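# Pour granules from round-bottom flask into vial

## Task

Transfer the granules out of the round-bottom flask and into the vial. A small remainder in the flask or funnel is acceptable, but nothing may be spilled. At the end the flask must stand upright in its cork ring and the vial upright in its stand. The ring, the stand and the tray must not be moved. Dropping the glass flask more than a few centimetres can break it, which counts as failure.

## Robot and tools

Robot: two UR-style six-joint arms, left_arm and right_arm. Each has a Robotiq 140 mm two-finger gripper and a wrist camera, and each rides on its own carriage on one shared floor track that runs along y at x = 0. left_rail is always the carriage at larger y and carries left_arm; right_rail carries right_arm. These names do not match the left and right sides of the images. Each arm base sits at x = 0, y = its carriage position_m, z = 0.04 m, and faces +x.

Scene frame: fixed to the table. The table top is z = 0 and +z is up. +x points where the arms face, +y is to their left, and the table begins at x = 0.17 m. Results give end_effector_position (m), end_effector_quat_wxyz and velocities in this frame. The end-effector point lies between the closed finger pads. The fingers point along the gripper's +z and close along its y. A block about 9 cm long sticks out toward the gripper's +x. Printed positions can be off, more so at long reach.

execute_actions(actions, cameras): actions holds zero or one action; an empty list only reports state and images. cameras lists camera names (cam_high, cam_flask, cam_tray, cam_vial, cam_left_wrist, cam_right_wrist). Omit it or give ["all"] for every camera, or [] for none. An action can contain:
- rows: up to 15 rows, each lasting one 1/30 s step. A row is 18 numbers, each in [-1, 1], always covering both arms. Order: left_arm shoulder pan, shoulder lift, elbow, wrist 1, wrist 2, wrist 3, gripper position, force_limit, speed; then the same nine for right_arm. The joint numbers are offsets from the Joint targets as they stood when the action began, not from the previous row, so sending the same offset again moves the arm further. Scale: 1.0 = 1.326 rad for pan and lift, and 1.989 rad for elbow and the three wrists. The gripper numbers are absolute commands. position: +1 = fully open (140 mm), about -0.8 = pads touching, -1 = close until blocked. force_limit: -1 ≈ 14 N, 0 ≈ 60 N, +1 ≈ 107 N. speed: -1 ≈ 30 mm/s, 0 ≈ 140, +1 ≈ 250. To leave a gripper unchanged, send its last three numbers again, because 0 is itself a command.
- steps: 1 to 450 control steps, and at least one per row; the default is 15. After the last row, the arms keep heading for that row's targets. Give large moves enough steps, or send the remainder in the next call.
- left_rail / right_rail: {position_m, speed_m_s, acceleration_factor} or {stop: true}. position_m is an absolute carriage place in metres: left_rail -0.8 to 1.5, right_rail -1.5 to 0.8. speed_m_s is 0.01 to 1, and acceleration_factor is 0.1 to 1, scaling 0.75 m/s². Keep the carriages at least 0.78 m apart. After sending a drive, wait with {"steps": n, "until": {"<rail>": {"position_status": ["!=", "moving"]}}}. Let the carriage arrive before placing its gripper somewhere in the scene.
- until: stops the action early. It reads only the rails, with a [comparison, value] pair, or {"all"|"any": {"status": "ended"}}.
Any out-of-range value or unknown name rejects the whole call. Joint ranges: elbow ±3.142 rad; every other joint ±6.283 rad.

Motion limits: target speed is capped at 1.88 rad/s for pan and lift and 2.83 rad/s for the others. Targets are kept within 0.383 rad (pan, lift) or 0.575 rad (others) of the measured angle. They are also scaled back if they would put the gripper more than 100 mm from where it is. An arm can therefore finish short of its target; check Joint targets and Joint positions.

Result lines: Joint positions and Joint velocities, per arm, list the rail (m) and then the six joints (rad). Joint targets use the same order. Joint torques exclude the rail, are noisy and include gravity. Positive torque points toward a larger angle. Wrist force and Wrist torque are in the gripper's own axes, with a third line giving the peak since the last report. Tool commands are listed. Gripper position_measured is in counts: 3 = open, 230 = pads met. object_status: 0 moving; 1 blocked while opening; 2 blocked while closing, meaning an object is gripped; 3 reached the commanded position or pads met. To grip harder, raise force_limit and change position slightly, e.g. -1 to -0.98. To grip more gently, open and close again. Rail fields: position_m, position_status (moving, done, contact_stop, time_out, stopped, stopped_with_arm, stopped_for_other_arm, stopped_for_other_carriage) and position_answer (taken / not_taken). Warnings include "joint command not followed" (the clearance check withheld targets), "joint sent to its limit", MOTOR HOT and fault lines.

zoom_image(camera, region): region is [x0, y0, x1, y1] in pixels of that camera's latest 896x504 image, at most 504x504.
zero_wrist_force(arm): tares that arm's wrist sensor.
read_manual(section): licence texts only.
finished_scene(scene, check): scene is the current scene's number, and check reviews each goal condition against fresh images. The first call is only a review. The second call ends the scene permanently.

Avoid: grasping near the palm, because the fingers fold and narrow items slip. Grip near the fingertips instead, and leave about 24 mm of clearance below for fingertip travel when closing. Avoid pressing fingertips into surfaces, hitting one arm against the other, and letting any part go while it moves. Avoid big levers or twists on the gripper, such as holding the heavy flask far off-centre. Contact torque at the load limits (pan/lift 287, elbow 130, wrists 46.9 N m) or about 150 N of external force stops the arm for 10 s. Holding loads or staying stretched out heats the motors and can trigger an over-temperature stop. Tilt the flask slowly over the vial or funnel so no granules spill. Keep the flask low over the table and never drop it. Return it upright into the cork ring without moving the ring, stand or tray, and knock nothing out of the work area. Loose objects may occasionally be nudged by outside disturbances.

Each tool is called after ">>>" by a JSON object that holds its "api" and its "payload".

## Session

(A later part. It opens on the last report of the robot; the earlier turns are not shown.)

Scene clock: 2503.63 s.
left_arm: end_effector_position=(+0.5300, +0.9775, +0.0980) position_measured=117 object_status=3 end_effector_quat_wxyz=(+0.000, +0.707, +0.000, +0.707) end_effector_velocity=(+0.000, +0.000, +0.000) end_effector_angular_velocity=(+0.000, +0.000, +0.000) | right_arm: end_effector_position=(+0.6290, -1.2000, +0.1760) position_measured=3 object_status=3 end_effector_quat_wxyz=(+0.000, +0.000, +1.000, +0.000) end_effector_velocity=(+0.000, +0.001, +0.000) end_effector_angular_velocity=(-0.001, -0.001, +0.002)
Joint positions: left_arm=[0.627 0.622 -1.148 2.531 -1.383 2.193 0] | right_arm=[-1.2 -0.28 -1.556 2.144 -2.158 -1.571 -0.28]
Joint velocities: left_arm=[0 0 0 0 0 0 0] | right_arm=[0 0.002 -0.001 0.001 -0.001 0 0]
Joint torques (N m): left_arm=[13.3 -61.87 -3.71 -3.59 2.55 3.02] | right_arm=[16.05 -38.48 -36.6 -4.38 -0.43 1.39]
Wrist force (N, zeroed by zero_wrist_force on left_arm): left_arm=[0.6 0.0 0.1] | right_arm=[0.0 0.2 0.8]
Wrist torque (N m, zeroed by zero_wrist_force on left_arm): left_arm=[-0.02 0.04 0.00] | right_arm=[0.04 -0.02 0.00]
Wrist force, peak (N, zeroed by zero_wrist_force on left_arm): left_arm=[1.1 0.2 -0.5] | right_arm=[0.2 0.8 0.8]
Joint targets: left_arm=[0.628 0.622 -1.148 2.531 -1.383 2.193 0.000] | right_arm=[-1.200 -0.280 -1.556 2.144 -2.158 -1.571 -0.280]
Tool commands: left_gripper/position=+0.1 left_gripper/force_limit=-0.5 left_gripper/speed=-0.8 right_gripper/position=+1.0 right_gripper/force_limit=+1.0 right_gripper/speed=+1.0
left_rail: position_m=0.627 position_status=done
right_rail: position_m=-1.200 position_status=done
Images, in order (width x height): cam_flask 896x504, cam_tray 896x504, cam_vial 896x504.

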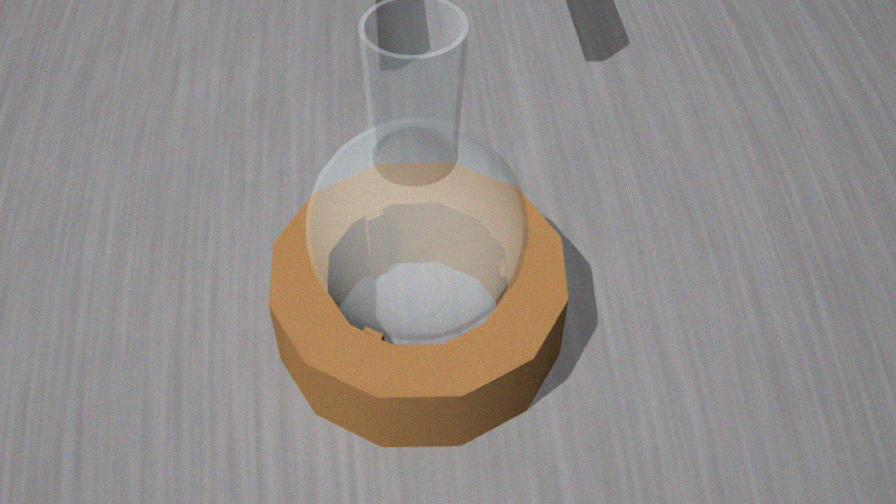

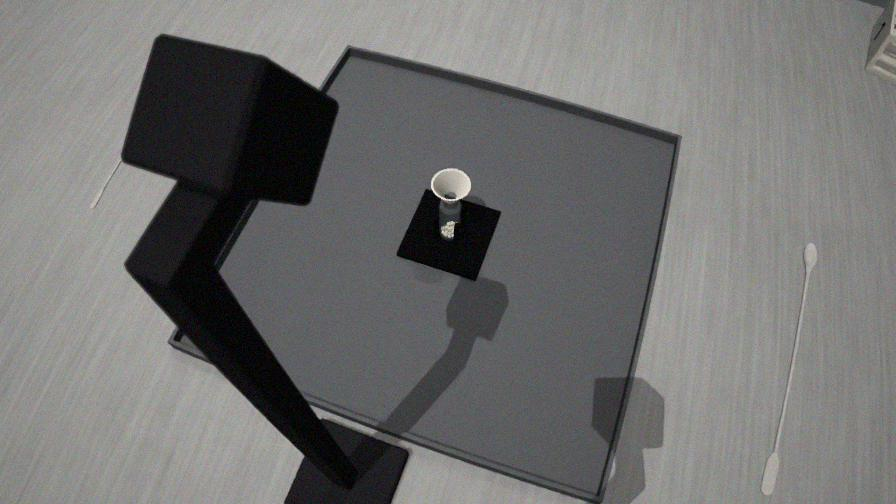

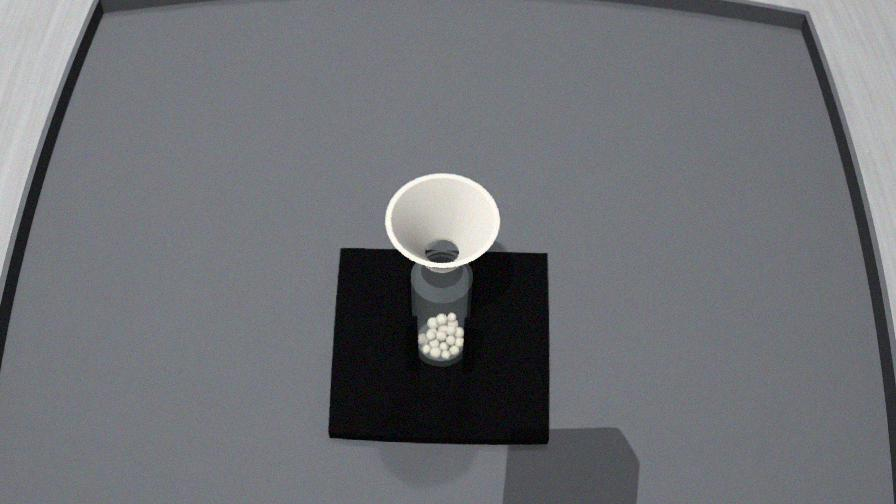

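>>> {"api": "execute_actions", "payload": {"actions": []}}

>>> {"api": "zoom_image", "payload": {"camera": "cam_flask", "region": [300, 0, 540, 200]}}

>>> {"api": "zoom_image", "payload": {"camera": "cam_left_wrist", "region": [340, 140, 560, 390]}}

Scene clock: 2517.17 s.
left_arm: end_effector_position=(+0.5300, +0.9775, +0.0980) position_measured=117 object_status=3 end_effector_quat_wxyz=(+0.000, +0.707, +0.000, +0.707) end_effector_velocity=(+0.000, +0.000, +0.000) end_effector_angular_velocity=(+0.001, +0.000, +0.000) | right_arm: end_effector_position=(+0.6290, -1.2000, +0.1760) position_measured=3 object_status=3 end_effector_quat_wxyz=(+0.000, +0.000, +1.000, +0.000) end_effector_velocity=(+0.001, +0.000, +0.000) end_effector_angular_velocity=(+0.000, +0.000, +0.000)
Joint positions: left_arm=[0.627 0.622 -1.148 2.531 -1.383 2.193 0] | right_arm=[-1.2 -0.28 -1.556 2.144 -2.158 -1.571 -0.28]
Joint velocities: left_arm=[0 -0.001 0 0 0.001 -0.001 0.001] | right_arm=[0 0 0.001 -0.001 -0.001 0 -0.001]
Joint torques (N m): left_arm=[9.93 -61.22 -10.47 -2.44 2.18 2.94] | right_arm=[18.33 -36.25 -37.64 -4.59 -0.33 1.07]
Wrist force (N, zeroed by zero_wrist_force on left_arm): left_arm=[0.6 0.1 0.1] | right_arm=[-0.1 0.5 0.9]
Wrist torque (N m, zeroed by zero_wrist_force on left_arm): left_arm=[0.00 0.03 0.01] | right_arm=[0.11 0.00 0.00]
Wrist force, peak (N, zeroed by zero_wrist_force on left_arm): left_arm=[1.1 0.2 -0.1] | right_arm=[0.0 0.6 0.9]
Joint targets: left_arm=[0.628 0.622 -1.148 2.531 -1.383 2.193 0.000] | right_arm=[-1.200 -0.280 -1.556 2.144 -2.158 -1.571 -0.280]
Tool commands: left_gripper/position=+0.1 left_gripper/force_limit=-0.5 left_gripper/speed=-0.8 right_gripper/position=+1.0 right_gripper/force_limit=+1.0 right_gripper/speed=+1.0
left_rail: position_m=0.627 position_status=done
right_rail: position_m=-1.200 position_status=done

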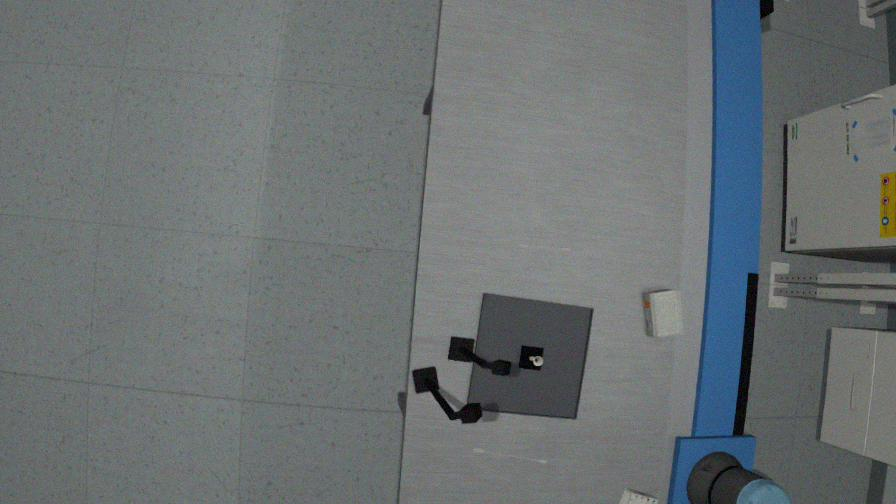

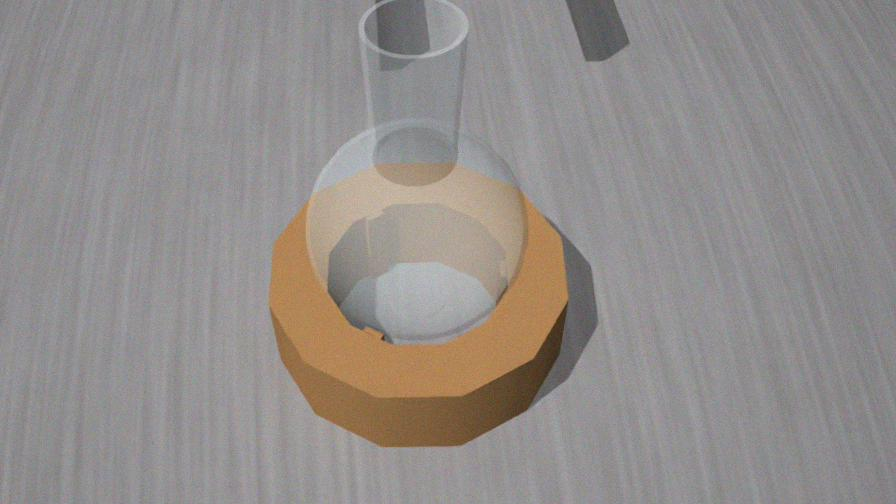

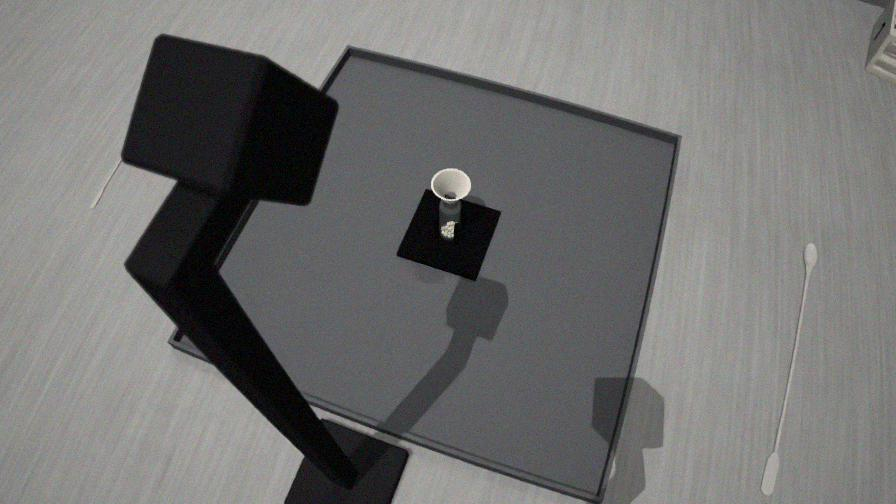

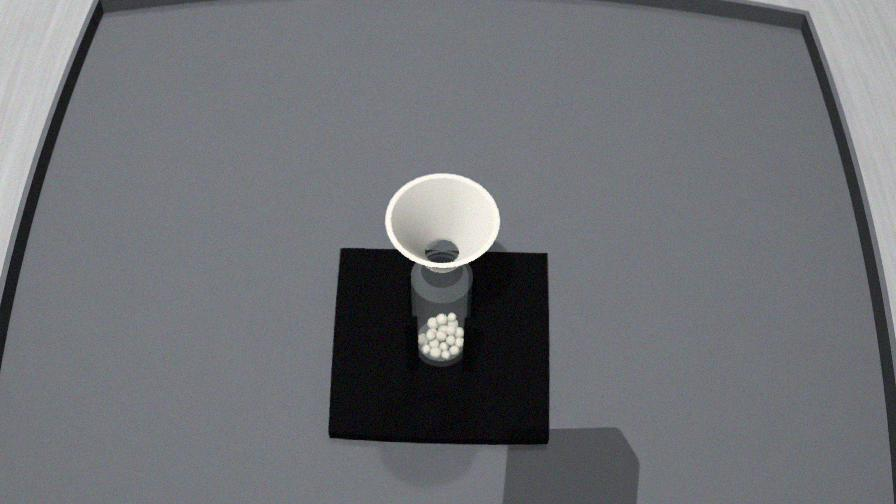

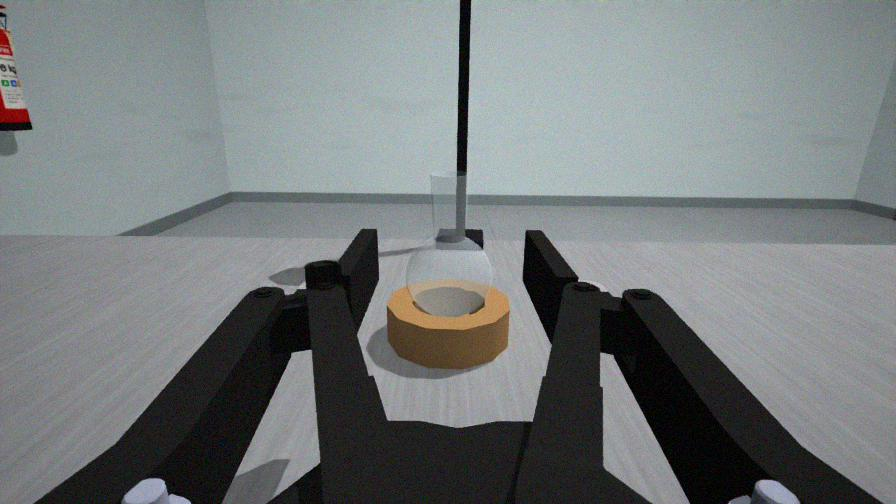

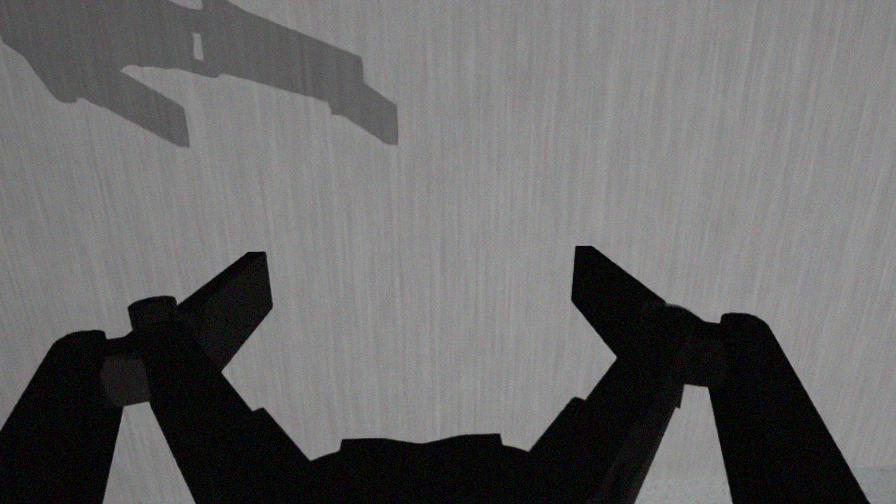

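Scaled by 2.100 from the camera's 896x504 image, which has a finer 1280x720 frame.

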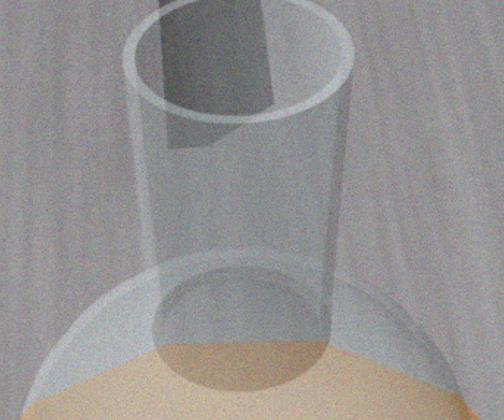

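Scaled by 2.016 from the camera's 896x504 image, which has a finer 1280x720 frame.

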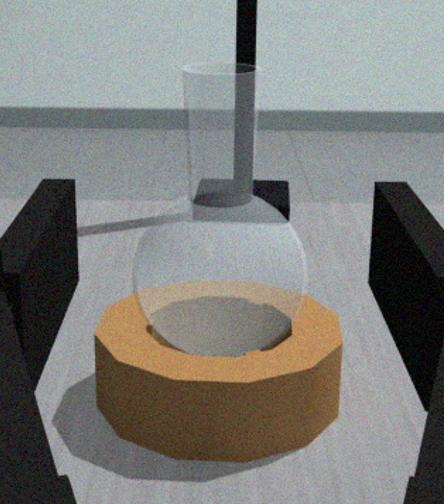

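>>> {"api": "finished_scene", "payload": {"scene": 1, "check": "Second look with all cameras: cam_vial shows the full bead pile in the vial, funnel cone and hole empty, vial and stand unmoved. cam_flask and the left wrist zoom show the empty flask standing upright and centred in its cork ring, with the mouth ellipse unchanged over three successive pictures, so no creep. cam_tray and cam_high show no beads on tray, stand or table and the tray outline unmoved. What pictures cannot fully show is the area hidden by the cam_vial head in cam_tray, but cam_vial views most of that area and shows it clean; bead numbers in flask plus vial stayed consistent while pouring. The gripper is open and clear of everything."}}

The scene is finished: the task was done.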